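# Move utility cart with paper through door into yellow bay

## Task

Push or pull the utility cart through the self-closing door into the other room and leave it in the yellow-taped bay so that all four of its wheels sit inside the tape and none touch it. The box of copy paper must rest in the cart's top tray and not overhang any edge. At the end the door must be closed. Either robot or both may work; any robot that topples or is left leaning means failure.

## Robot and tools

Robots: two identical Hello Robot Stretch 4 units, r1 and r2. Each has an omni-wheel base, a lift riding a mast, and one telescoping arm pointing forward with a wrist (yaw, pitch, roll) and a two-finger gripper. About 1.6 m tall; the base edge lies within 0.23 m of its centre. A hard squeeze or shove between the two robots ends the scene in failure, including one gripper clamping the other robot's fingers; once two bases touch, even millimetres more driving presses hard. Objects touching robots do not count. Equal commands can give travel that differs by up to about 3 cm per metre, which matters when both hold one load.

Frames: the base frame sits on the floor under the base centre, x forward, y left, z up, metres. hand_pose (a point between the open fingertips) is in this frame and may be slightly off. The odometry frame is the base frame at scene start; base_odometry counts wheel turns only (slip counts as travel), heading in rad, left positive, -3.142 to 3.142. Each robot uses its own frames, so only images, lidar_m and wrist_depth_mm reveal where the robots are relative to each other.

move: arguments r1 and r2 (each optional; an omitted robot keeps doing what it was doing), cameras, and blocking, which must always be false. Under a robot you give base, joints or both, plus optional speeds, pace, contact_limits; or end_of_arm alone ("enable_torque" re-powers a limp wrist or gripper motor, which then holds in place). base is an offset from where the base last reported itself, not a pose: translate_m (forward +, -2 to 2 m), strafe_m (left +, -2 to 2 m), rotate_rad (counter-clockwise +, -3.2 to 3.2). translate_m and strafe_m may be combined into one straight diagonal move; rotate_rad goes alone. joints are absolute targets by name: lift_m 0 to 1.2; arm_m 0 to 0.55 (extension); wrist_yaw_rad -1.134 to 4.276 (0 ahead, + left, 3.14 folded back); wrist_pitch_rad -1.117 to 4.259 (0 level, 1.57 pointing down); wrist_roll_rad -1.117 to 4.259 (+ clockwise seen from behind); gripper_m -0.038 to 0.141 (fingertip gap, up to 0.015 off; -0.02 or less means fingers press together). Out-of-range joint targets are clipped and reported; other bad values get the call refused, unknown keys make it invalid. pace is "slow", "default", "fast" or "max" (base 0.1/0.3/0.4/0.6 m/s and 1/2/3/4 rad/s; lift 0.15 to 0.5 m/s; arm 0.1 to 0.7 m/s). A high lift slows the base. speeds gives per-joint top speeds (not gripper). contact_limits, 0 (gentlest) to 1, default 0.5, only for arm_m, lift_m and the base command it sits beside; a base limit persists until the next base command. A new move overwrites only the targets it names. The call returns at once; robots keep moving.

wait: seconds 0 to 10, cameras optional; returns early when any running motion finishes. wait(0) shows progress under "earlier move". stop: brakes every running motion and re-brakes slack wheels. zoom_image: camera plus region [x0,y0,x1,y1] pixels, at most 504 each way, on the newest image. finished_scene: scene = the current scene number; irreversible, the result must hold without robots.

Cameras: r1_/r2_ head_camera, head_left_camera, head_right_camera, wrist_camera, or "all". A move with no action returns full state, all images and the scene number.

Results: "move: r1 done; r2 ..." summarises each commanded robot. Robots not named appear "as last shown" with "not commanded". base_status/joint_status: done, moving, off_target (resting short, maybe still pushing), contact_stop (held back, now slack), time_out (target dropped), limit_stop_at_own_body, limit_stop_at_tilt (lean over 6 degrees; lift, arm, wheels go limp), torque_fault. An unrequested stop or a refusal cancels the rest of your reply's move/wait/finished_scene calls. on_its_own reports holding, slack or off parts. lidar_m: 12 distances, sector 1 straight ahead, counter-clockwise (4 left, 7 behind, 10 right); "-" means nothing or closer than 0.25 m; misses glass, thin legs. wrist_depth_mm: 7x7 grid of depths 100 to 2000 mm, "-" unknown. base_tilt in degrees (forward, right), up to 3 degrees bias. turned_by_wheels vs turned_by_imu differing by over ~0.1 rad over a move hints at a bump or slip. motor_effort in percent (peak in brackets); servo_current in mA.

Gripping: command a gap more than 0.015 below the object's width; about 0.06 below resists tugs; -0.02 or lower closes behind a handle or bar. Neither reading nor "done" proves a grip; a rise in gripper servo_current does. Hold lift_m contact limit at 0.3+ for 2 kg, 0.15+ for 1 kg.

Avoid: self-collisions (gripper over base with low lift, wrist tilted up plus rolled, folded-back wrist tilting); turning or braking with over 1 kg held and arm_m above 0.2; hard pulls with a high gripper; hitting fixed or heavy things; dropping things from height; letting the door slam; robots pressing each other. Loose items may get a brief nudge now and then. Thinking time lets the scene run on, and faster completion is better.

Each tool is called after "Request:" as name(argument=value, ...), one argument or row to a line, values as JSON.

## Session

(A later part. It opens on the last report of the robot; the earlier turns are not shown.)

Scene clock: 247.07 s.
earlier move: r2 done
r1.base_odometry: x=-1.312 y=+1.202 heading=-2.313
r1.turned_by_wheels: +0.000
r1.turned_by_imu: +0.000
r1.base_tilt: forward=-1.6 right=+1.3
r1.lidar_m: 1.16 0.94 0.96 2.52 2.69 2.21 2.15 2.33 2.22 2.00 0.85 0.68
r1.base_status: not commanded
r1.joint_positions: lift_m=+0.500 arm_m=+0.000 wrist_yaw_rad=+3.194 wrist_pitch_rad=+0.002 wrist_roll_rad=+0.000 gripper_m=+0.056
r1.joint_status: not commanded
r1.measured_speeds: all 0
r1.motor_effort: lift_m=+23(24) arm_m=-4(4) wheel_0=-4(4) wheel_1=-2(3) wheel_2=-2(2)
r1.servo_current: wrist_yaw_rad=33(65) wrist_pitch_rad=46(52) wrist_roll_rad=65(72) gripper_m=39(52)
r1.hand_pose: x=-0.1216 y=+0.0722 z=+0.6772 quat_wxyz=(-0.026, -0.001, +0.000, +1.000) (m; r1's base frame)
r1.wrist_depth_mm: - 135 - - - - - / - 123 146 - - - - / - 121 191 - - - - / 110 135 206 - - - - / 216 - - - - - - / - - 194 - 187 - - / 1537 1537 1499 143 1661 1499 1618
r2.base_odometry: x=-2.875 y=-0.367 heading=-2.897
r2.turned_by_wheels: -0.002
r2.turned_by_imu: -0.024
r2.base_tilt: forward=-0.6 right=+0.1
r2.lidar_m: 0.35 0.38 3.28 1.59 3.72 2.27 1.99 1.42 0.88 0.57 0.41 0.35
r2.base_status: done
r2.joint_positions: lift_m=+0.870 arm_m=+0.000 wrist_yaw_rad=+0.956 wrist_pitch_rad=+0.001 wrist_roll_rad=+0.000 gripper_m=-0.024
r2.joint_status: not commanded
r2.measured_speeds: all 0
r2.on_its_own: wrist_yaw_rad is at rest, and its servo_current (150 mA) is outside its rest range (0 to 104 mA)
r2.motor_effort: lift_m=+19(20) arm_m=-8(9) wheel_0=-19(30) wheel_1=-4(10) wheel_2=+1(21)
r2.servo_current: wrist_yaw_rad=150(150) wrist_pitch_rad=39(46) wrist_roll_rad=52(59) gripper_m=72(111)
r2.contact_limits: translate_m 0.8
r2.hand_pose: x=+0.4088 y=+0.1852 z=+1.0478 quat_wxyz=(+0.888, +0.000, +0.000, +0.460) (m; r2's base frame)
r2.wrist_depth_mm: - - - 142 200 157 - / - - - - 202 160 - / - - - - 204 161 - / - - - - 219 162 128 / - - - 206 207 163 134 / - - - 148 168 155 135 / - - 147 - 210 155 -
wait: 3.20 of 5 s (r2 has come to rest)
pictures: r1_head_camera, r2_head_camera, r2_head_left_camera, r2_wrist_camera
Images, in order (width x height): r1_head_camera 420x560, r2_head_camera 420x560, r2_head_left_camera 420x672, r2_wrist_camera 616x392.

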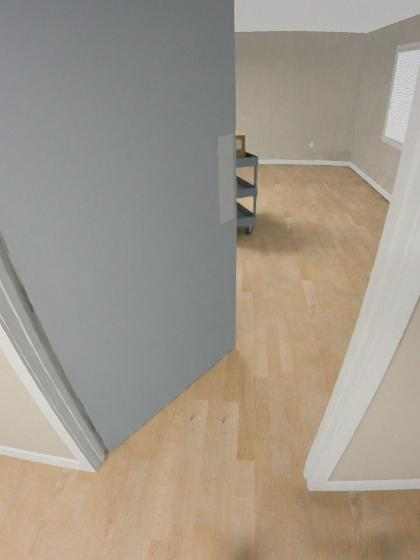

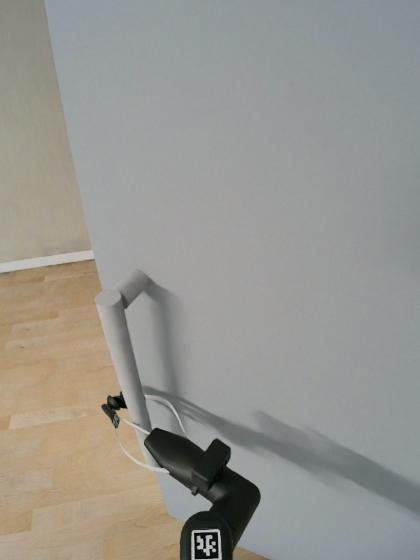

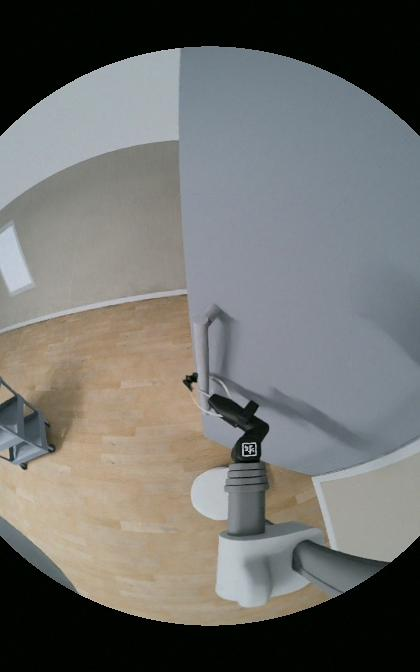

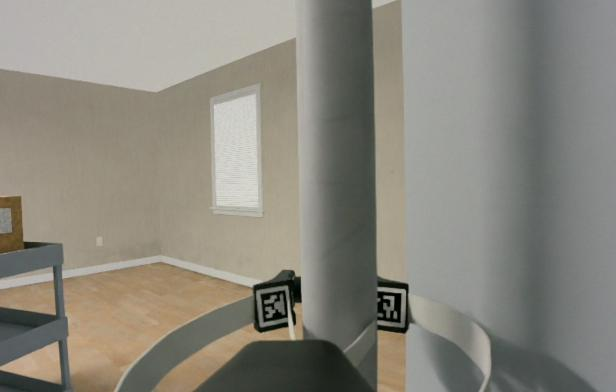

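Request:
move(
  blocking=false,
  r2={"base":{"translate_m":-0.22,"strafe_m":0.14},"contact_limits":{"translate_m":0.8},"pace":"slow"},
)

Request:
wait(
  seconds=4,
)

Request:
move(
  blocking=false,
  r2={"base":{"rotate_rad":-0.4},"contact_limits":{"rotate_rad":0.8},"pace":"slow"},
)

Request:
wait(
  seconds=3,
  cameras=["r2_head_camera","r2_wrist_camera","r2_head_left_camera","r1_head_camera"],
)

Scene clock: 257.97 s.
move: r2 moving
r1: as last shown
r1.lidar_m: 1.15 0.91 0.96 2.52 2.69 2.21 2.15 2.30 2.24 2.00 0.86 0.70
r1.motor_effort: lift_m=+23(24) arm_m=-4(4) wheel_0=-3(4) wheel_1=-2(2) wheel_2=-2(2)
r1.servo_current: wrist_yaw_rad=46(65) wrist_pitch_rad=39(46) wrist_roll_rad=52(65) gripper_m=39(46)
r1.wrist_depth_mm: - 135 - - - - - / - 123 146 - - - - / - 121 191 - - - - / 110 135 206 - - - - / 216 - - - - - - / - - 194 - 187 - - / 1499 1537 1537 143 1661 1499 1576
r2.base_odometry: x=-2.862 y=-0.372 heading=-2.898
r2.turned_by_wheels: -0.002
r2.turned_by_imu: -0.001
r2.base_tilt: forward=-0.6 right=+0.1
r2.lidar_m: 0.38 0.40 3.32 1.57 3.74 2.25 1.97 1.45 0.90 0.59 0.39 0.34
r2.base_status: translate_m moving; strafe_m moving
r2.joint_positions: lift_m=+0.870 arm_m=+0.000 wrist_yaw_rad=+0.956 wrist_pitch_rad=+0.001 wrist_roll_rad=+0.000 gripper_m=-0.024
r2.joint_status: not commanded
r2.measured_speeds: translate_m=-0.045 strafe_m=+0.029 rotate_rad=-0.002 lift_m=+0.000 arm_m=+0.000 wrist_yaw_rad=+0.000 wrist_pitch_rad=+0.000 wrist_roll_rad=+0.000
r2.motor_effort: lift_m=+19(20) arm_m=-8(8) wheel_0=-23(28) wheel_1=+0(2) wheel_2=+4(6)
r2.servo_current: wrist_yaw_rad=137(150) wrist_pitch_rad=46(46) wrist_roll_rad=52(52) gripper_m=78(78)
r2.contact_limits: translate_m 0.8
r2.hand_pose: x=+0.4088 y=+0.1852 z=+1.0478 quat_wxyz=(+0.888, +0.000, +0.000, +0.460) (m; r2's base frame)
r2.wrist_depth_mm: - - - - 200 160 - / - - - - 204 162 - / - - - - 204 163 - / - - - - 220 164 135 / - - - 149 208 165 136 / - - - 144 169 156 136 / - - 146 - 210 149 -
pictures: none

Scene clock: 261.30 s.
earlier move: r2 done
r1.base_odometry: x=-1.312 y=+1.202 heading=-2.313
r1.turned_by_wheels: +0.000
r1.turned_by_imu: +0.000
r1.base_tilt: forward=-1.6 right=+1.3
r1.lidar_m: 1.29 0.90 0.96 2.54 2.70 2.19 2.14 2.34 2.24 2.01 0.83 0.69
r1.base_status: not commanded
r1.joint_positions: lift_m=+0.500 arm_m=+0.000 wrist_yaw_rad=+3.194 wrist_pitch_rad=+0.002 wrist_roll_rad=+0.000 gripper_m=+0.056
r1.joint_status: not commanded
r1.measured_speeds: all 0
r1.motor_effort: lift_m=+23(24) arm_m=-4(4) wheel_0=-3(4) wheel_1=-2(3) wheel_2=-2(2)
r1.servo_current: wrist_yaw_rad=46(72) wrist_pitch_rad=46(52) wrist_roll_rad=33(72) gripper_m=39(46)
r1.hand_pose: x=-0.1216 y=+0.0722 z=+0.6772 quat_wxyz=(-0.026, -0.001, +0.000, +1.000) (m; r1's base frame)
r1.wrist_depth_mm: - 135 - - - - - / - 123 146 - - - - / - 121 191 - - - - / 110 136 206 - - - - / 216 - - - - - - / - - 195 - 187 - - / 1576 1576 1499 143 1661 1464 1661
r2.base_odometry: x=-2.628 y=-0.450 heading=-2.899
r2.turned_by_wheels: -0.001
r2.turned_by_imu: -0.135
r2.base_tilt: forward=-0.7 right=+0.1
r2.lidar_m: 0.38 0.37 3.23 1.47 2.01 2.26 1.85 1.82 1.14 0.89 0.57 0.45
r2.base_status: done
r2.joint_positions: lift_m=+0.870 arm_m=+0.000 wrist_yaw_rad=+0.953 wrist_pitch_rad=+0.001 wrist_roll_rad=+0.000 gripper_m=-0.024
r2.joint_status: not commanded
r2.measured_speeds: all 0
r2.on_its_own: wrist_yaw_rad is at rest, and its servo_current (169 mA) is outside its rest range (0 to 104 mA)
r2.motor_effort: lift_m=+19(20) arm_m=-7(8) wheel_0=-20(34) wheel_1=-4(5) wheel_2=-5(7)
r2.servo_current: wrist_yaw_rad=169(182) wrist_pitch_rad=33(46) wrist_roll_rad=46(59) gripper_m=72(85)
r2.contact_limits: translate_m 0.8
r2.hand_pose: x=+0.4094 y=+0.1844 z=+1.0478 quat_wxyz=(+0.889, +0.000, +0.000, +0.459) (m; r2's base frame)
r2.wrist_depth_mm: - - - - 198 172 - / - - - - 193 168 - / - - - - 146 176 146 / - - - - 146 177 - / - - - - 198 172 151 / - - - 146 164 162 152 / - - 145 - 200 179 -
wait: 3.33 of 4 s (r2 has come to rest)
pictures: none

Scene clock: 261.80 s.
move: r2 moving
r1: as last shown
r1.base_tilt: forward=-1.6 right=+1.2
r1.lidar_m: 1.26 0.93 0.95 2.52 2.71 2.20 2.15 2.31 2.24 1.98 0.84 0.67
r1.motor_effort: lift_m=+23(24) arm_m=-4(4) wheel_0=-3(3) wheel_1=-2(2) wheel_2=-2(2)
r1.servo_current: wrist_yaw_rad=39(52) wrist_pitch_rad=39(46) wrist_roll_rad=52(59) gripper_m=39(46)
r1.wrist_depth_mm: - 135 - - - - - / - 123 146 - - - - / - 121 191 - - - - / 110 136 205 - - - - / 216 - - - - - - / - - 194 - 187 - - / 1537 1537 1537 143 1708 1464 1661
r2.base_odometry: x=-2.629 y=-0.450 heading=-3.022
r2.turned_by_wheels: -0.123
r2.turned_by_imu: -0.119
r2.base_tilt: forward=-0.7 right=+0.1
r2.lidar_m: 0.41 0.37 3.08 1.46 1.63 2.54 1.87 1.81 1.27 0.94 0.65 0.44
r2.base_status: rotate_rad moving
r2.joint_positions: lift_m=+0.870 arm_m=+0.000 wrist_yaw_rad=+0.972 wrist_pitch_rad=+0.001 wrist_roll_rad=+0.000 gripper_m=-0.024
r2.joint_status: not commanded
r2.measured_speeds: translate_m=+0.000 strafe_m=-0.002 rotate_rad=-0.487 lift_m=+0.000 arm_m=+0.000 wrist_yaw_rad=+0.135 wrist_pitch_rad=+0.000 wrist_roll_rad=+0.000
r2.motor_effort: lift_m=+20(20) arm_m=-7(7) wheel_0=+3(19) wheel_1=+5(5) wheel_2=+10(10)
r2.servo_current: wrist_yaw_rad=59(182) wrist_pitch_rad=39(46) wrist_roll_rad=39(46) gripper_m=72(78)
r2.contact_limits: rotate_rad 0.8
r2.hand_pose: x=+0.4059 y=+0.1889 z=+1.0478 quat_wxyz=(+0.884, +0.000, +0.000, +0.467) (m; r2's base frame)
r2.wrist_depth_mm: - - - 153 208 163 - / - - - 154 209 164 - / - - - 154 212 166 - / - - - 155 214 172 - / - - - 159 215 169 149 / - - 183 158 181 169 - / - - - - 208 - -
pictures: none

Scene clock: 263.10 s.
earlier move: r2 done
r1.base_odometry: x=-1.312 y=+1.202 heading=-2.313
r1.turned_by_wheels: +0.000
r1.turned_by_imu: +0.000
r1.base_tilt: forward=-1.6 right=+1.3
r1.lidar_m: 1.21 0.93 0.94 2.53 2.70 2.22 2.16 2.31 2.22 1.98 0.86 0.70
r1.base_status: not commanded
r1.joint_positions: lift_m=+0.500 arm_m=+0.000 wrist_yaw_rad=+3.194 wrist_pitch_rad=+0.002 wrist_roll_rad=+0.000 gripper_m=+0.056
r1.joint_status: not commanded
r1.measured_speeds: all 0
r1.motor_effort: lift_m=+24(24) arm_m=-4(4) wheel_0=-3(4) wheel_1=-2(2) wheel_2=-2(2)
r1.servo_current: wrist_yaw_rad=46(65) wrist_pitch_rad=39(52) wrist_roll_rad=46(65) gripper_m=46(46)
r1.hand_pose: x=-0.1216 y=+0.0722 z=+0.6772 quat_wxyz=(-0.026, -0.001, +0.000, +1.000) (m; r1's base frame)
r1.wrist_depth_mm: - 135 - - - - - / - 123 146 - - - - / - 121 190 - - - - / 110 136 206 - - - - / 216 - - - - - - / - - 193 - 188 - - / 1537 1499 1537 143 1708 1499 1576
r2.base_odometry: x=-2.629 y=-0.450 heading=+2.985
r2.turned_by_wheels: -0.276
r2.turned_by_imu: -0.031
r2.base_tilt: forward=-0.7 right=+0.0
r2.lidar_m: 0.41 0.36 2.97 1.48 1.53 2.70 1.95 1.89 1.25 0.91 0.62 0.44
r2.base_status: done
r2.joint_positions: lift_m=+0.870 arm_m=+0.000 wrist_yaw_rad=+0.991 wrist_pitch_rad=+0.001 wrist_roll_rad=+0.000 gripper_m=-0.024
r2.joint_status: not commanded
r2.measured_speeds: all 0
r2.motor_effort: lift_m=+19(20) arm_m=-5(7) wheel_0=+7(32) wheel_1=-2(13) wheel_2=+9(27)
r2.servo_current: wrist_yaw_rad=65(202) wrist_pitch_rad=39(46) wrist_roll_rad=39(59) gripper_m=72(78)
r2.contact_limits: rotate_rad 0.8
r2.hand_pose: x=+0.4021 y=+0.1934 z=+1.0478 quat_wxyz=(+0.880, +0.000, +0.000, +0.476) (m; r2's base frame)
r2.wrist_depth_mm: - - - 163 219 162 - / - - - 164 213 163 - / - - - 165 223 165 143 / - - - 167 217 170 144 / - - - 167 228 166 - / - - 187 169 181 167 - / - - - - 211 156 -
wait: 1.30 of 3 s (r2 has come to rest)
pictures: r1_head_camera, r2_head_camera, r2_head_left_camera, r2_wrist_camera
Images, in order (width x height): r1_head_camera 420x560, r2_head_camera 420x560, r2_head_left_camera 420x672, r2_wrist_camera 616x392.

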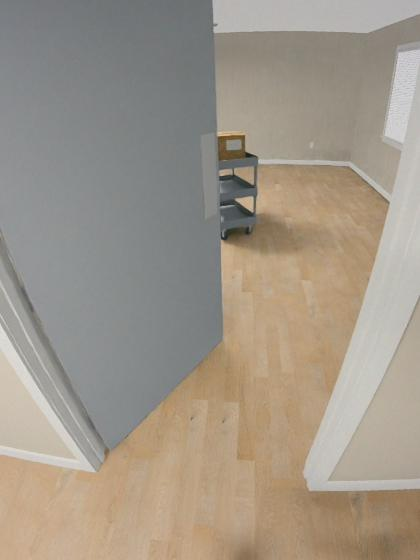

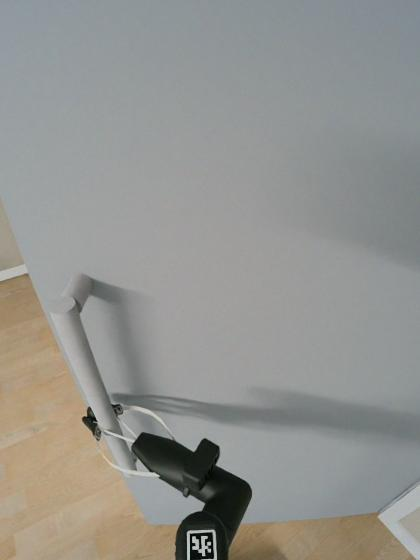

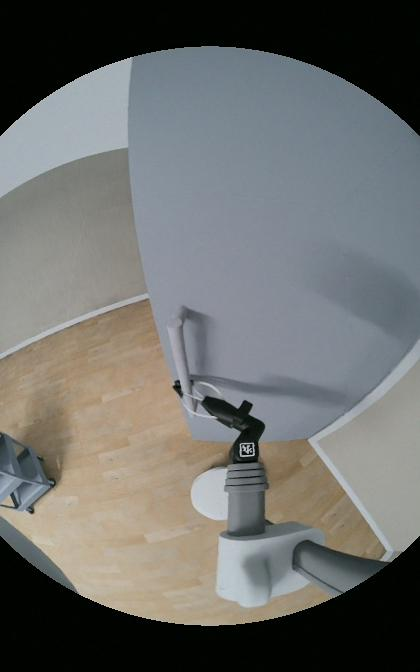

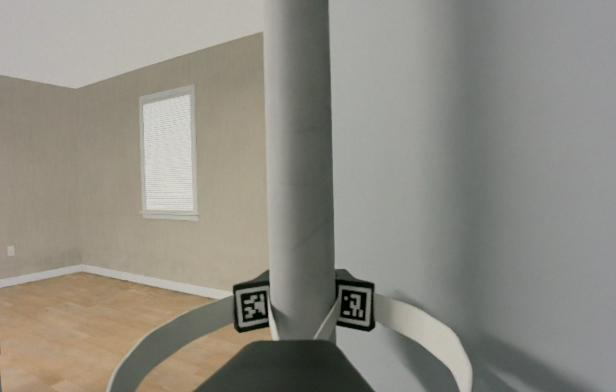

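Request:
move(
  blocking=false,
  r2={"base":{"translate_m":-0.32,"strafe_m":-0.02},"contact_limits":{"translate_m":0.8},"pace":"slow"},
)

Request:
wait(
  seconds=5,
  cameras=["r2_head_camera","r2_wrist_camera","r2_head_left_camera","r1_head_camera"],
)

Scene clock: 269.93 s.
move: r2 moving
r1: as last shown
r1.lidar_m: 1.25 0.91 0.94 2.53 2.70 2.19 2.14 2.30 2.23 1.98 0.84 0.69
r1.motor_effort: lift_m=+23(24) arm_m=-4(4) wheel_0=-3(3) wheel_1=-2(2) wheel_2=-2(2)
r1.servo_current: wrist_yaw_rad=46(59) wrist_pitch_rad=46(46) wrist_roll_rad=52(65) gripper_m=46(46)
r1.wrist_depth_mm: - 135 - - - - - / - 123 146 - - - - / - 121 190 - - - - / 110 135 206 - - - - / 217 - - - - - - / - - 193 - 187 - - / 1499 1537 1537 143 1708 1464 1661
r2.base_odometry: x=-2.616 y=-0.451 heading=+2.986
r2.turned_by_wheels: +0.001
r2.turned_by_imu: +0.001
r2.base_tilt: forward=-0.6 right=+0.0
r2.lidar_m: 0.42 0.37 2.99 1.50 1.57 2.70 1.97 1.89 1.23 0.92 0.59 0.44
r2.base_status: translate_m moving; strafe_m moving
r2.joint_positions: lift_m=+0.870 arm_m=+0.000 wrist_yaw_rad=+0.991 wrist_pitch_rad=+0.001 wrist_roll_rad=+0.000 gripper_m=-0.024
r2.joint_status: not commanded
r2.measured_speeds: translate_m=-0.047 strafe_m=-0.003 rotate_rad=+0.002 lift_m=+0.000 arm_m=+0.000 wrist_yaw_rad=+0.000 wrist_pitch_rad=+0.000 wrist_roll_rad=+0.000
r2.motor_effort: lift_m=+19(19) arm_m=-5(5) wheel_0=+1(7) wheel_1=-11(12) wheel_2=+17(20)
r2.servo_current: wrist_yaw_rad=78(78) wrist_pitch_rad=46(46) wrist_roll_rad=52(65) gripper_m=65(78)
r2.contact_limits: translate_m 0.8
r2.hand_pose: x=+0.4021 y=+0.1934 z=+1.0478 quat_wxyz=(+0.880, +0.000, +0.000, +0.476) (m; r2's base frame)
r2.wrist_depth_mm: - - - 163 219 162 - / - - - 163 213 163 - / - - - 166 224 166 144 / - - - 167 226 172 - / - - - 168 229 167 - / - - 187 168 180 167 - / - - - - 213 157 -
pictures: none

Scene clock: 273.93 s.
earlier move: r2 done
r1.base_odometry: x=-1.312 y=+1.202 heading=-2.313
r1.turned_by_wheels: +0.000
r1.turned_by_imu: +0.000
r1.base_tilt: forward=-1.6 right=+1.2
r1.lidar_m: 1.52 0.93 0.94 2.53 2.70 2.18 2.13 2.30 2.24 2.00 0.85 0.70
r1.base_status: not commanded
r1.joint_positions: lift_m=+0.500 arm_m=+0.000 wrist_yaw_rad=+3.194 wrist_pitch_rad=+0.002 wrist_roll_rad=+0.000 gripper_m=+0.056
r1.joint_status: not commanded
r1.measured_speeds: all 0
r1.motor_effort: lift_m=+24(24) arm_m=-4(4) wheel_0=-3(4) wheel_1=-2(3) wheel_2=-2(2)
r1.servo_current: wrist_yaw_rad=46(72) wrist_pitch_rad=39(52) wrist_roll_rad=46(65) gripper_m=39(52)
r1.hand_pose: x=-0.1216 y=+0.0722 z=+0.6772 quat_wxyz=(-0.026, -0.001, +0.000, +1.000) (m; r1's base frame)
r1.wrist_depth_mm: - 135 - - - - - / - 123 146 - - - - / - 121 191 - - - - / 110 135 206 - - - - / 216 - - - - - - / - - 194 - 187 - - / 1537 1576 1499 143 1661 1464 1618
r2.base_odometry: x=-2.310 y=-0.480 heading=+2.983
r2.turned_by_wheels: -0.003
r2.turned_by_imu: -0.003
r2.base_tilt: forward=-0.6 right=+0.0
r2.lidar_m: 0.46 0.40 3.27 1.47 1.83 2.27 1.69 1.60 1.40 1.07 1.01 0.55
r2.base_status: done
r2.joint_positions: lift_m=+0.870 arm_m=+0.000 wrist_yaw_rad=+0.963 wrist_pitch_rad=+0.001 wrist_roll_rad=+0.000 gripper_m=-0.024
r2.joint_status: not commanded
r2.measured_speeds: all 0
r2.motor_effort: lift_m=+19(20) arm_m=-5(5) wheel_0=-18(21) wheel_1=-12(13) wheel_2=+4(21)
r2.servo_current: wrist_yaw_rad=98(104) wrist_pitch_rad=46(46) wrist_roll_rad=39(65) gripper_m=78(78)
r2.contact_limits: translate_m 0.8
r2.hand_pose: x=+0.4074 y=+0.1868 z=+1.0478 quat_wxyz=(+0.886, +0.000, +0.000, +0.463) (m; r2's base frame)
r2.wrist_depth_mm: - - - 160 215 194 173 / - - - - 214 192 174 / - - - 163 218 193 176 / - - - 164 216 198 - / - - - 167 222 196 177 / - - - 168 176 192 178 / - - - - 224 193 178
wait: 4.00 of 5 s (r2 has come to rest)
pictures: r1_head_camera, r2_head_camera, r2_head_left_camera, r2_wrist_camera
Images, in order (width x height): r1_head_camera 420x560, r2_head_camera 420x560, r2_head_left_camera 420x672, r2_wrist_camera 616x392.

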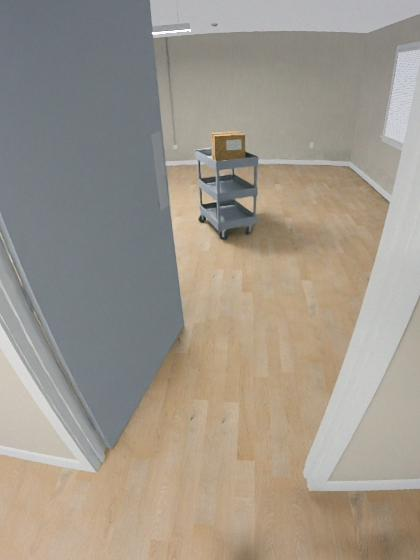

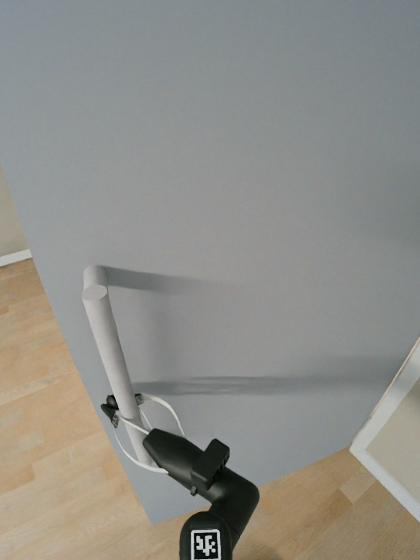

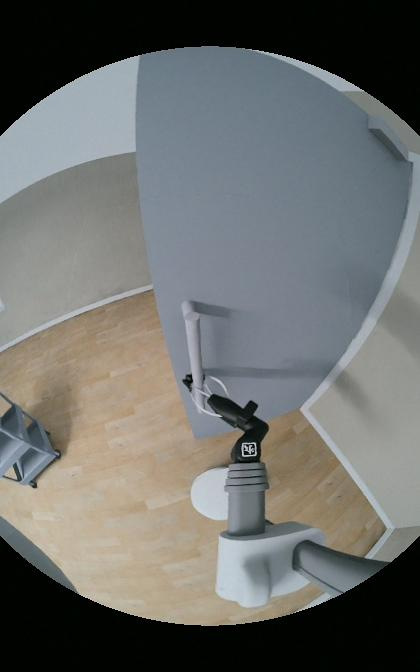

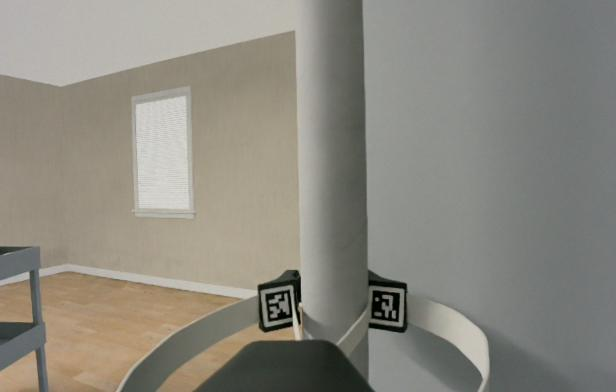

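Request:
move(
  blocking=false,
  r2={"base":{"translate_m":-0.37,"strafe_m":-0.19},"contact_limits":{"translate_m":0.8},"pace":"slow"},
)

Request:
wait(
  seconds=6,
  cameras=["r2_head_camera","r2_wrist_camera","r2_head_left_camera","r1_head_camera"],
)

Scene clock: 282.30 s.
move: r2 moving
r1: as last shown
r1.turned_by_imu: -0.001
r1.base_tilt: forward=-1.6 right=+1.3
r1.lidar_m: 1.56 0.93 0.94 2.53 2.68 2.22 2.14 2.31 2.22 2.01 0.86 0.69
r1.motor_effort: lift_m=+23(24) arm_m=-4(4) wheel_0=-3(3) wheel_1=-2(3) wheel_2=-2(2)
r1.servo_current: wrist_yaw_rad=78(78) wrist_pitch_rad=39(46) wrist_roll_rad=46(65) gripper_m=46(46)
r1.wrist_depth_mm: - 135 - - - - - / - 123 146 - - - - / - 121 191 - - - - / 110 135 205 - - - - / 217 - - - - - - / - - 193 - 187 - - / 1499 1576 1537 143 1708 1499 1576
r2.base_odometry: x=-2.296 y=-0.476 heading=+2.981
r2.turned_by_wheels: -0.002
r2.turned_by_imu: -0.001
r2.base_tilt: forward=-0.6 right=+0.1
r2.lidar_m: 0.45 0.36 3.31 1.46 1.84 2.26 1.65 1.59 1.45 1.07 0.99 0.58
r2.base_status: translate_m moving; strafe_m moving
r2.joint_positions: lift_m=+0.870 arm_m=+0.000 wrist_yaw_rad=+0.963 wrist_pitch_rad=+0.001 wrist_roll_rad=+0.000 gripper_m=-0.024
r2.joint_status: not commanded
r2.measured_speeds: translate_m=-0.049 strafe_m=-0.025 rotate_rad=-0.003 lift_m=+0.000 arm_m=+0.000 wrist_yaw_rad=+0.000 wrist_pitch_rad=+0.000 wrist_roll_rad=+0.000
r2.motor_effort: lift_m=+19(19) arm_m=-5(5) wheel_0=-17(19) wheel_1=-16(16) wheel_2=+9(10)
r2.servo_current: wrist_yaw_rad=85(104) wrist_pitch_rad=39(46) wrist_roll_rad=52(59) gripper_m=65(78)
r2.contact_limits: translate_m 0.8
r2.hand_pose: x=+0.4074 y=+0.1868 z=+1.0478 quat_wxyz=(+0.886, +0.000, +0.000, +0.463) (m; r2's base frame)
r2.wrist_depth_mm: - - - 166 216 194 174 / - - - 162 214 191 175 / - - - 163 219 195 176 / - - - 164 216 199 180 / - - - 166 222 196 178 / - - - 167 178 189 179 / - - 144 - 224 194 179
pictures: none

Scene clock: 287.30 s.
earlier move: r2 done
r1.base_odometry: x=-1.312 y=+1.202 heading=-2.313
r1.turned_by_wheels: +0.000
r1.turned_by_imu: +0.000
r1.base_tilt: forward=-1.6 right=+1.3
r1.lidar_m: 3.08 0.93 0.95 2.53 2.72 2.22 2.14 2.33 2.22 2.00 0.81 0.71
r1.base_status: not commanded
r1.joint_positions: lift_m=+0.500 arm_m=+0.000 wrist_yaw_rad=+3.194 wrist_pitch_rad=+0.002 wrist_roll_rad=+0.000 gripper_m=+0.056
r1.joint_status: not commanded
r1.measured_speeds: all 0
r1.motor_effort: lift_m=+24(24) arm_m=-4(4) wheel_0=-3(4) wheel_1=-2(3) wheel_2=-2(2)
r1.servo_current: wrist_yaw_rad=52(78) wrist_pitch_rad=39(52) wrist_roll_rad=59(72) gripper_m=46(46)
r1.hand_pose: x=-0.1216 y=+0.0722 z=+0.6772 quat_wxyz=(-0.026, -0.001, +0.000, +1.000) (m; r1's base frame)
r1.wrist_depth_mm: - 135 - - - - - / - 123 146 - - - - / - 121 190 - - - - / 110 136 206 - - - - / 216 - - - - - - / - - 194 - 187 - - / 1499 1576 1537 143 1708 1499 1661
r2.base_odometry: x=-1.915 y=-0.351 heading=+2.982
r2.turned_by_wheels: +0.001
r2.turned_by_imu: -0.139
r2.base_tilt: forward=-0.6 right=+0.1
r2.lidar_m: 0.50 0.40 3.52 1.63 2.01 2.09 1.38 1.22 1.25 1.15 1.04 0.96
r2.base_status: done
r2.joint_positions: lift_m=+0.870 arm_m=+0.000 wrist_yaw_rad=+0.958 wrist_pitch_rad=+0.001 wrist_roll_rad=+0.000 gripper_m=-0.024
r2.joint_status: not commanded
r2.measured_speeds: translate_m=+0.000 strafe_m=-0.001 rotate_rad=-0.002 lift_m=+0.000 arm_m=+0.000 wrist_yaw_rad=+0.000 wrist_pitch_rad=+0.000 wrist_roll_rad=+0.000
r2.on_its_own: wrist_yaw_rad is at rest, and its servo_current (124 mA) is outside its rest range (0 to 104 mA)
r2.motor_effort: lift_m=+19(20) arm_m=-6(6) wheel_0=-11(23) wheel_1=-8(21) wheel_2=+5(12)
r2.servo_current: wrist_yaw_rad=124(137) wrist_pitch_rad=39(52) wrist_roll_rad=52(59) gripper_m=72(78)
r2.contact_limits: translate_m 0.8
r2.hand_pose: x=+0.4083 y=+0.1857 z=+1.0478 quat_wxyz=(+0.887, +0.000, +0.000, +0.461) (m; r2's base frame)
r2.wrist_depth_mm: - - - 164 232 229 224 / - - - 243 235 229 224 / - - - 167 236 231 225 / - - - 168 237 232 227 / - - - 169 236 233 228 / - - 253 170 176 233 230 / - - 253 - 242 236 231
wait: 5.00 of 6 s (r2 has come to rest)
pictures: r1_head_camera, r2_head_camera, r2_head_left_camera, r2_wrist_camera
Images, in order (width x height): r1_head_camera 420x560, r2_head_camera 420x560, r2_head_left_camera 420x672, r2_wrist_camera 616x392.

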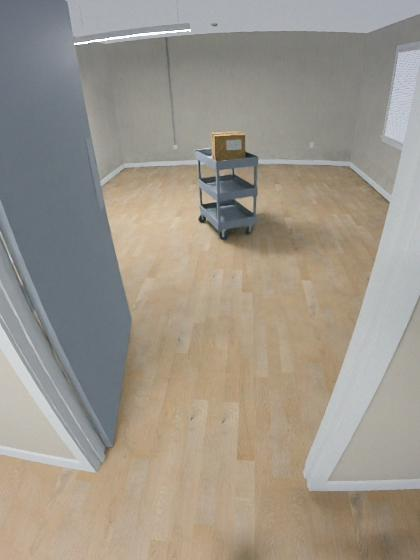

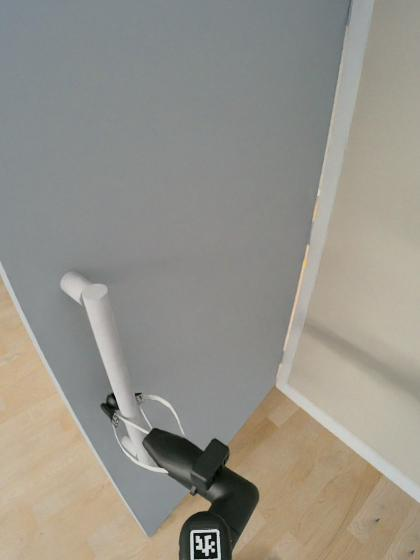

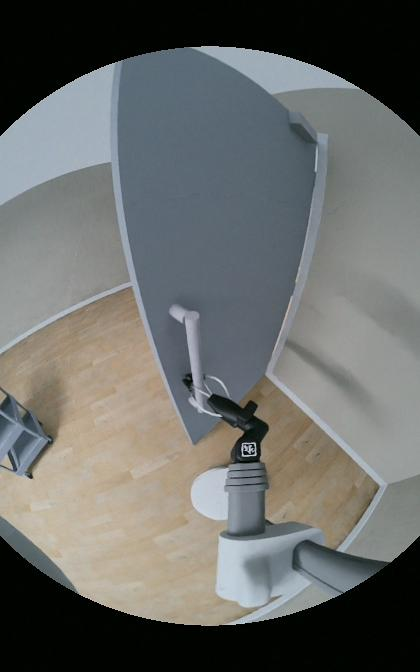

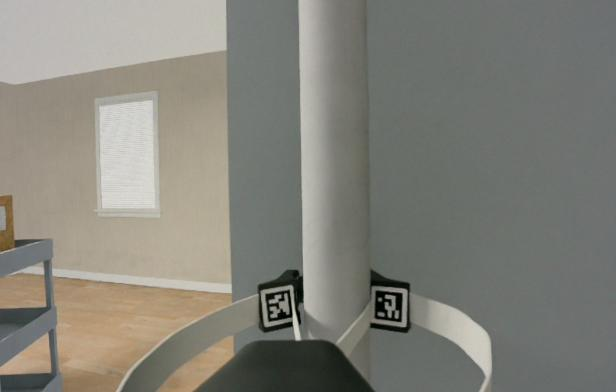

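Request:
move(
  blocking=false,
  r2={"base":{"translate_m":-0.06,"strafe_m":-0.06},"contact_limits":{"translate_m":0.8},"pace":"slow"},
  r1={"base":{"rotate_rad":-0.06}},
)

Request:
wait(
  seconds=1,
)

Request:
wait(
  seconds=1.5,
)

Request:
move(
  blocking=false,
  r1={"base":{"translate_m":1.85,"strafe_m":-0.03}},
)

Request:
wait(
  seconds=8,
  cameras=["r2_head_left_camera","r1_head_camera"],
)

Scene clock: 307.57 s.
move: r1 moving; r2 moving
r1.base_odometry: x=-1.312 y=+1.202 heading=-2.372
r1.turned_by_wheels: -0.060
r1.turned_by_imu: -0.060
r1.base_tilt: forward=-1.6 right=+1.3
r1.lidar_m: 3.10 0.95 0.93 2.50 2.65 2.23 2.15 2.28 2.27 2.18 0.91 0.68
r1.base_status: rotate_rad moving
r1.joint_positions: lift_m=+0.500 arm_m=+0.000 wrist_yaw_rad=+3.194 wrist_pitch_rad=+0.002 wrist_roll_rad=+0.000 gripper_m=+0.056
r1.joint_status: not commanded
r1.measured_speeds: all 0
r1.motor_effort: lift_m=+24(24) arm_m=-4(4) wheel_0=-1(5) wheel_1=-1(7) wheel_2=+1(5)
r1.servo_current: wrist_yaw_rad=46(59) wrist_pitch_rad=46(46) wrist_roll_rad=26(52) gripper_m=46(46)
r1.hand_pose: x=-0.1216 y=+0.0722 z=+0.6772 quat_wxyz=(-0.026, -0.001, +0.000, +1.000) (m; r1's base frame)
r1.wrist_depth_mm: - 135 - - - - - / - 123 146 - - - - / - 121 191 - - - - / 110 136 206 - - - - / 216 - - - - - - / - - 193 - 188 - - / 1576 1576 1430 153 1618 1464 1661
r2.base_odometry: x=-1.905 y=-0.344 heading=+2.983
r2.turned_by_wheels: +0.001
r2.turned_by_imu: -0.043
r2.base_tilt: forward=-0.6 right=+0.1
r2.lidar_m: 0.50 0.39 3.53 1.64 1.90 2.27 1.38 1.22 1.25 1.20 1.05 1.03
r2.base_status: translate_m moving; strafe_m moving
r2.joint_positions: lift_m=+0.870 arm_m=+0.000 wrist_yaw_rad=+0.958 wrist_pitch_rad=+0.001 wrist_roll_rad=+0.000 gripper_m=-0.024
r2.joint_status: not commanded
r2.measured_speeds: translate_m=-0.034 strafe_m=-0.040 rotate_rad=+0.018 lift_m=+0.000 arm_m=+0.000 wrist_yaw_rad=+0.000 wrist_pitch_rad=+0.000 wrist_roll_rad=+0.000
r2.motor_effort: lift_m=+19(19) arm_m=-5(6) wheel_0=+4(12) wheel_1=-17(17) wheel_2=+18(19)
r2.servo_current: wrist_yaw_rad=130(137) wrist_pitch_rad=46(46) wrist_roll_rad=39(52) gripper_m=65(85)
r2.contact_limits: translate_m 0.8
r2.hand_pose: x=+0.4083 y=+0.1857 z=+1.0478 quat_wxyz=(+0.887, +0.000, +0.000, +0.461) (m; r2's base frame)
r2.wrist_depth_mm: - - 248 163 236 232 227 / - - 249 164 238 231 229 / - - 250 164 238 234 229 / - - 252 166 239 236 232 / - - - 166 241 236 232 / - - 252 167 178 236 234 / - - 253 - 243 239 236
pictures: none

Scene clock: 307.70 s.
earlier move: r1 done; r2 moving
r1.base_odometry: x=-1.312 y=+1.202 heading=-2.372
r1.turned_by_wheels: +0.000
r1.turned_by_imu: +0.000
r1.base_tilt: forward=-1.6 right=+1.2
r1.lidar_m: 3.06 0.95 0.93 2.53 2.65 2.22 2.15 2.26 2.28 2.18 0.89 0.69
r1.base_status: done
r1.joint_positions: lift_m=+0.500 arm_m=+0.000 wrist_yaw_rad=+3.194 wrist_pitch_rad=+0.002 wrist_roll_rad=+0.000 gripper_m=+0.056
r1.joint_status: not commanded
r1.measured_speeds: all 0
r1.motor_effort: lift_m=+24(24) arm_m=-4(4) wheel_0=+1(5) wheel_1=+2(7) wheel_2=+1(5)
r1.servo_current: wrist_yaw_rad=39(59) wrist_pitch_rad=46(46) wrist_roll_rad=72(72) gripper_m=39(46)
r1.hand_pose: x=-0.1216 y=+0.0722 z=+0.6772 quat_wxyz=(-0.026, -0.001, +0.000, +1.000) (m; r1's base frame)
r1.wrist_depth_mm: - 135 - - - - - / - 123 146 - - - - / - 121 191 - - - - / 110 136 206 - - - - / 216 - - - - - - / - - 194 - 187 - - / 1576 1537 1430 153 1576 1499 1576
r2.base_odometry: x=-1.898 y=-0.340 heading=+2.982
r2.turned_by_wheels: -0.001
r2.turned_by_imu: -0.019
r2.base_tilt: forward=-0.6 right=+0.0
r2.lidar_m: 0.52 0.38 3.52 1.62 1.91 2.31 1.40 1.21 1.25 1.20 1.05 1.06
r2.base_status: translate_m moving; strafe_m moving
r2.joint_positions: lift_m=+0.870 arm_m=+0.000 wrist_yaw_rad=+0.962 wrist_pitch_rad=+0.001 wrist_roll_rad=+0.000 gripper_m=-0.024
r2.joint_status: not commanded
r2.measured_speeds: translate_m=-0.050 strafe_m=-0.033 rotate_rad=-0.027 lift_m=+0.000 arm_m=+0.000 wrist_yaw_rad=+0.033 wrist_pitch_rad=+0.000 wrist_roll_rad=+0.000
r2.motor_effort: lift_m=+19(19) arm_m=-6(6) wheel_0=+3(12) wheel_1=-18(18) wheel_2=+18(22)
r2.servo_current: wrist_yaw_rad=104(137) wrist_pitch_rad=39(46) wrist_roll_rad=46(52) gripper_m=72(85)
r2.contact_limits: translate_m 0.8
r2.hand_pose: x=+0.4077 y=+0.1865 z=+1.0478 quat_wxyz=(+0.887, +0.000, +0.000, +0.462) (m; r2's base frame)
r2.wrist_depth_mm: - - 249 167 239 235 230 / - - 250 168 239 236 232 / - - 251 168 240 236 233 / - - 253 168 242 238 235 / - - 254 170 243 238 236 / - - 253 170 180 239 236 / - - 255 - 244 241 238
wait: 0.13 of 1 s (r1 has come to rest)
pictures: none

Scene clock: 309.20 s.
earlier move: r2 moving
r1.base_odometry: x=-1.312 y=+1.202 heading=-2.372
r1.turned_by_wheels: +0.000
r1.turned_by_imu: +0.000
r1.base_tilt: forward=-1.6 right=+1.3
r1.lidar_m: 3.07 0.95 0.92 2.53 2.67 2.22 2.13 2.29 2.28 2.18 0.91 0.69
r1.base_status: done
r1.joint_positions: lift_m=+0.500 arm_m=+0.000 wrist_yaw_rad=+3.194 wrist_pitch_rad=+0.002 wrist_roll_rad=+0.000 gripper_m=+0.056
r1.joint_status: not commanded
r1.measured_speeds: all 0
r1.motor_effort: lift_m=+23(24) arm_m=-4(4) wheel_0=+2(5) wheel_1=+1(7) wheel_2=+1(5)
r1.servo_current: wrist_yaw_rad=52(65) wrist_pitch_rad=39(46) wrist_roll_rad=52(72) gripper_m=39(46)
r1.hand_pose: x=-0.1216 y=+0.0722 z=+0.6772 quat_wxyz=(-0.026, -0.001, +0.000, +1.000) (m; r1's base frame)
r1.wrist_depth_mm: - 135 - - - - - / - 123 146 - - - - / - 121 191 - - - - / 110 135 206 - - - - / 216 - - - - - - / - - 193 - 187 - - / 1499 1537 1430 153 1576 1499 1661
r2.base_odometry: x=-1.846 y=-0.302 heading=+2.982
r2.turned_by_wheels: +0.000
r2.turned_by_imu: +0.049
r2.base_tilt: forward=-0.6 right=-0.1
r2.lidar_m: 0.51 0.40 3.56 1.66 1.98 2.14 1.38 1.22 1.27 1.14 1.03 1.00
r2.base_status: translate_m moving; strafe_m moving
r2.joint_positions: lift_m=+0.870 arm_m=+0.000 wrist_yaw_rad=+0.975 wrist_pitch_rad=+0.001 wrist_roll_rad=+0.000 gripper_m=-0.024
r2.joint_status: not commanded
r2.measured_speeds: translate_m=-0.009 strafe_m=+0.007 rotate_rad=+0.001 lift_m=+0.000 arm_m=+0.000 wrist_yaw_rad=+0.000 wrist_pitch_rad=+0.000 wrist_roll_rad=+0.000
r2.motor_effort: lift_m=+19(19) arm_m=-8(8) wheel_0=+2(14) wheel_1=-8(27) wheel_2=+11(29)
r2.servo_current: wrist_yaw_rad=52(137) wrist_pitch_rad=46(46) wrist_roll_rad=52(59) gripper_m=72(85)
r2.contact_limits: translate_m 0.8
r2.hand_pose: x=+0.4053 y=+0.1897 z=+1.0478 quat_wxyz=(+0.883, +0.000, +0.000, +0.469) (m; r2's base frame)
r2.wrist_depth_mm: - - - 166 236 229 223 / - - - 169 237 229 224 / - - - 169 238 231 225 / - - - 169 239 232 225 / - - - 170 239 233 227 / - - 257 171 181 232 230 / - - 260 - 242 233 230
wait: 1.50 s; no rest
pictures: none

Scene clock: 309.70 s.
earlier move: r2 moving
move: r1 moving
r1.base_odometry: x=-1.335 y=+1.181 heading=-2.372
r1.turned_by_wheels: +0.000
r1.turned_by_imu: +0.000
r1.base_tilt: forward=-1.6 right=+1.2
r1.lidar_m: 3.03 0.96 0.89 2.47 2.62 2.27 2.18 2.30 2.24 2.18 0.84 0.67
r1.base_status: translate_m moving; strafe_m moving
r1.joint_positions: lift_m=+0.500 arm_m=+0.000 wrist_yaw_rad=+3.194 wrist_pitch_rad=+0.002 wrist_roll_rad=+0.000 gripper_m=+0.056
r1.joint_status: not commanded
r1.measured_speeds: translate_m=+0.123 strafe_m=-0.002 rotate_rad=+0.001 lift_m=+0.000 arm_m=+0.000 wrist_yaw_rad=+0.000 wrist_pitch_rad=+0.000 wrist_roll_rad=+0.000
r1.motor_effort: lift_m=+23(24) arm_m=-4(4) wheel_0=+4(7) wheel_1=+5(8) wheel_2=-9(9)
r1.servo_current: wrist_yaw_rad=59(59) wrist_pitch_rad=39(46) wrist_roll_rad=46(59) gripper_m=39(46)
r1.hand_pose: x=-0.1216 y=+0.0722 z=+0.6772 quat_wxyz=(-0.026, -0.001, +0.000, +1.000) (m; r1's base frame)
r1.wrist_depth_mm: - 135 - - - - - / - 121 135 - - - - / - 124 188 - - - - / 111 135 213 - - - - / 216 - - - - - - / - - 194 - 188 - - / 1537 1537 1499 153 1499 1464 1618
r2.base_odometry: x=-1.846 y=-0.302 heading=+2.982
r2.turned_by_wheels: +0.000
r2.turned_by_imu: +0.002
r2.base_tilt: forward=-0.6 right=+0.0
r2.lidar_m: 0.50 0.40 3.55 1.62 2.00 2.14 1.34 1.22 1.22 1.13 1.04 1.00
r2.base_status: translate_m moving; strafe_m moving
r2.joint_positions: lift_m=+0.870 arm_m=+0.000 wrist_yaw_rad=+0.975 wrist_pitch_rad=+0.001 wrist_roll_rad=+0.000 gripper_m=-0.024
r2.joint_status: not commanded
r2.measured_speeds: translate_m=+0.000 strafe_m=-0.001 rotate_rad=-0.002 lift_m=+0.000 arm_m=+0.000 wrist_yaw_rad=+0.000 wrist_pitch_rad=+0.000 wrist_roll_rad=+0.000
r2.motor_effort: lift_m=+19(19) arm_m=-8(8) wheel_0=+2(4) wheel_1=-7(13) wheel_2=+10(14)
r2.servo_current: wrist_yaw_rad=65(65) wrist_pitch_rad=39(46) wrist_roll_rad=46(52) gripper_m=72(78)
r2.contact_limits: translate_m 0.8
r2.hand_pose: x=+0.4053 y=+0.1897 z=+1.0478 quat_wxyz=(+0.883, +0.000, +0.000, +0.469) (m; r2's base frame)
r2.wrist_depth_mm: - - 253 171 236 229 222 / - - 255 167 236 229 223 / - - - 167 237 231 224 / - - - 168 238 232 225 / - - - 170 241 233 226 / - - 256 171 181 234 229 / - - 259 - 242 234 229
pictures: none

Scene clock: 309.90 s.
earlier move: r1 moving; r2 done
r1.base_odometry: x=-1.357 y=+1.160 heading=-2.372
r1.turned_by_wheels: +0.000
r1.turned_by_imu: +0.000
r1.base_tilt: forward=-1.6 right=+1.2
r1.lidar_m: 3.04 0.95 0.88 2.32 2.66 2.29 2.21 2.35 2.26 2.18 0.82 0.65
r1.base_status: translate_m moving; strafe_m moving
r1.joint_positions: lift_m=+0.500 arm_m=+0.000 wrist_yaw_rad=+3.194 wrist_pitch_rad=+0.002 wrist_roll_rad=+0.000 gripper_m=+0.056
r1.joint_status: not commanded
r1.measured_speeds: translate_m=+0.174 strafe_m=-0.002 rotate_rad=+0.002 lift_m=+0.000 arm_m=+0.000 wrist_yaw_rad=+0.000 wrist_pitch_rad=+0.000 wrist_roll_rad=+0.000
r1.motor_effort: lift_m=+23(24) arm_m=-4(4) wheel_0=+6(8) wheel_1=+6(8) wheel_2=-8(10)
r1.servo_current: wrist_yaw_rad=78(78) wrist_pitch_rad=39(46) wrist_roll_rad=39(59) gripper_m=39(46)
r1.hand_pose: x=-0.1216 y=+0.0722 z=+0.6772 quat_wxyz=(-0.026, -0.001, +0.000, +1.000) (m; r1's base frame)
r1.wrist_depth_mm: - 135 - - - - - / - 121 135 - - - - / - 120 187 - - - - / 111 136 213 - - - - / 215 - - - - - - / - - 195 - 188 - - / 1537 1537 1430 143 1537 1430 1618
r2.base_odometry: x=-1.846 y=-0.302 heading=+2.982
r2.turned_by_wheels: +0.000
r2.turned_by_imu: +0.000
r2.base_tilt: forward=-0.6 right=+0.0
r2.lidar_m: 0.50 0.38 3.52 1.65 2.02 2.13 1.38 1.21 1.24 1.12 1.01 0.97
r2.base_status: done
r2.joint_positions: lift_m=+0.870 arm_m=+0.000 wrist_yaw_rad=+0.975 wrist_pitch_rad=+0.001 wrist_roll_rad=+0.000 gripper_m=-0.024
r2.joint_status: not commanded
r2.measured_speeds: all 0
r2.motor_effort: lift_m=+19(19) arm_m=-7(8) wheel_0=+0(4) wheel_1=-8(13) wheel_2=+10(14)
r2.servo_current: wrist_yaw_rad=46(65) wrist_pitch_rad=33(52) wrist_roll_rad=46(52) gripper_m=72(78)
r2.contact_limits: translate_m 0.8
r2.hand_pose: x=+0.4053 y=+0.1897 z=+1.0478 quat_wxyz=(+0.883, +0.000, +0.000, +0.469) (m; r2's base frame)
r2.wrist_depth_mm: - - 253 171 237 228 222 / - - 255 166 236 229 224 / - - - 167 238 230 225 / - - - 169 238 232 226 / - - - 169 240 232 227 / - - 257 171 181 233 229 / - - 260 - 241 232 229
wait: 0.20 of 8 s (r2 has come to rest)
pictures: r1_head_camera, r2_head_left_camera
Images, in order (width x height): r1_head_camera 420x560, r2_head_left_camera 420x672.

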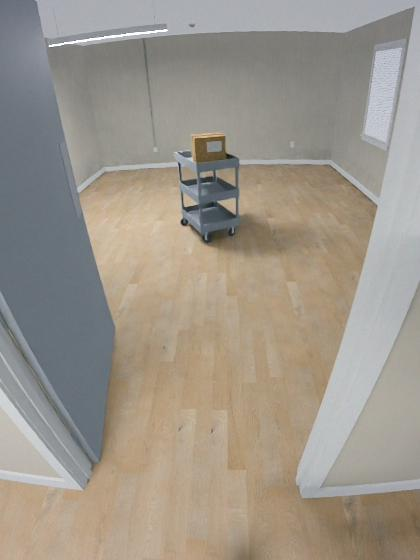

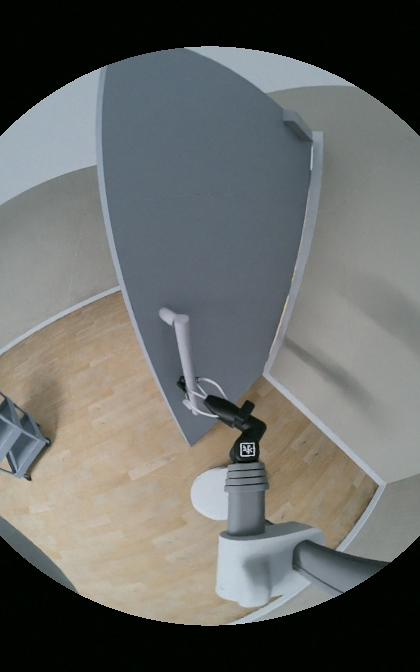

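Request:
wait(
  seconds=6,
  cameras=["r1_head_camera","r1_head_left_camera"],
)

Scene clock: 316.87 s.
earlier move: r1 done
r1.base_odometry: x=-2.662 y=-0.063 heading=-2.372
r1.turned_by_wheels: +0.000
r1.turned_by_imu: +0.000
r1.base_tilt: forward=-1.6 right=+1.2
r1.lidar_m: 1.25 1.60 2.65 0.82 0.81 1.00 1.17 1.09 1.56 2.16 2.28 3.15
r1.base_status: done
r1.joint_positions: lift_m=+0.500 arm_m=+0.000 wrist_yaw_rad=+3.194 wrist_pitch_rad=+0.002 wrist_roll_rad=+0.000 gripper_m=+0.056
r1.joint_status: not commanded
r1.measured_speeds: all 0
r1.motor_effort: lift_m=+23(24) arm_m=-4(4) wheel_0=+4(9) wheel_1=+2(8) wheel_2=+1(10)
r1.servo_current: wrist_yaw_rad=65(78) wrist_pitch_rad=46(52) wrist_roll_rad=59(78) gripper_m=46(52)
r1.hand_pose: x=-0.1216 y=+0.0722 z=+0.6772 quat_wxyz=(-0.026, -0.001, +0.000, +1.000) (m; r1's base frame)
r1.wrist_depth_mm: - 135 - - - - - / - 123 146 - - - - / - 121 191 - - - - / 111 136 206 - - - - / 137 - - - - - - / 215 - 192 - 187 - - / - 141 1499 153 1576 1078 -
r2.base_odometry: x=-1.846 y=-0.302 heading=+2.982
r2.turned_by_wheels: +0.000
r2.turned_by_imu: +0.001
r2.base_tilt: forward=-0.6 right=+0.0
r2.lidar_m: 0.52 0.39 1.18 1.65 2.01 2.12 1.34 1.22 1.26 1.15 1.02 1.01
r2.base_status: done
r2.joint_positions: lift_m=+0.870 arm_m=+0.000 wrist_yaw_rad=+0.975 wrist_pitch_rad=+0.001 wrist_roll_rad=+0.000 gripper_m=-0.024
r2.joint_status: not commanded
r2.measured_speeds: all 0
r2.motor_effort: lift_m=+19(19) arm_m=-8(8) wheel_0=+0(4) wheel_1=-8(13) wheel_2=+11(14)
r2.servo_current: wrist_yaw_rad=65(65) wrist_pitch_rad=39(52) wrist_roll_rad=46(59) gripper_m=72(78)
r2.contact_limits: translate_m 0.8
r2.hand_pose: x=+0.4053 y=+0.1897 z=+1.0478 quat_wxyz=(+0.883, +0.000, +0.000, +0.469) (m; r2's base frame)
r2.wrist_depth_mm: - - 253 172 236 228 223 / - - 256 172 236 229 224 / - - - 168 238 229 225 / - - - 168 239 232 225 / - - - 169 239 233 227 / - - 256 171 181 234 228 / - - 260 - 242 233 229
wait: 0.20 of 6 s (r1 has come to rest)
pictures: r1_head_camera, r1_head_left_camera
Images, in order (width x height): r1_head_camera 420x560, r1_head_left_camera 420x672.

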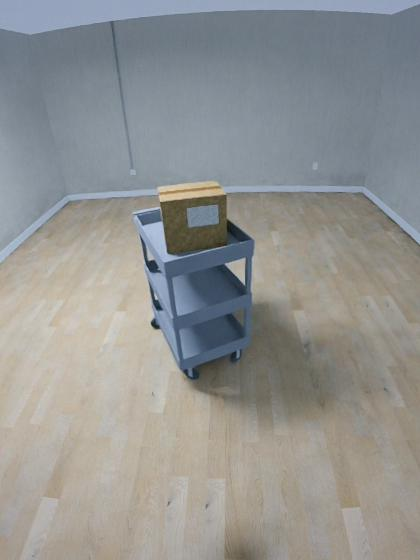

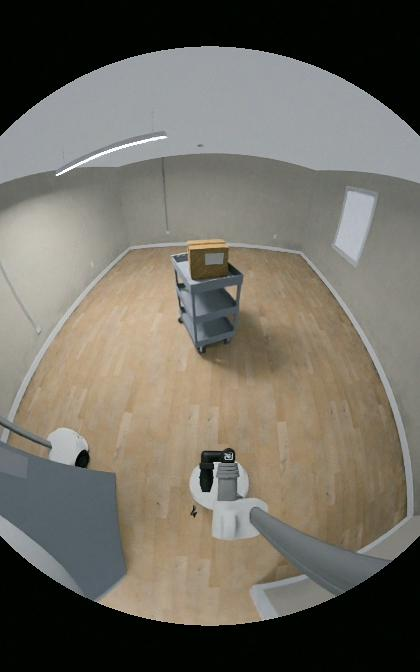

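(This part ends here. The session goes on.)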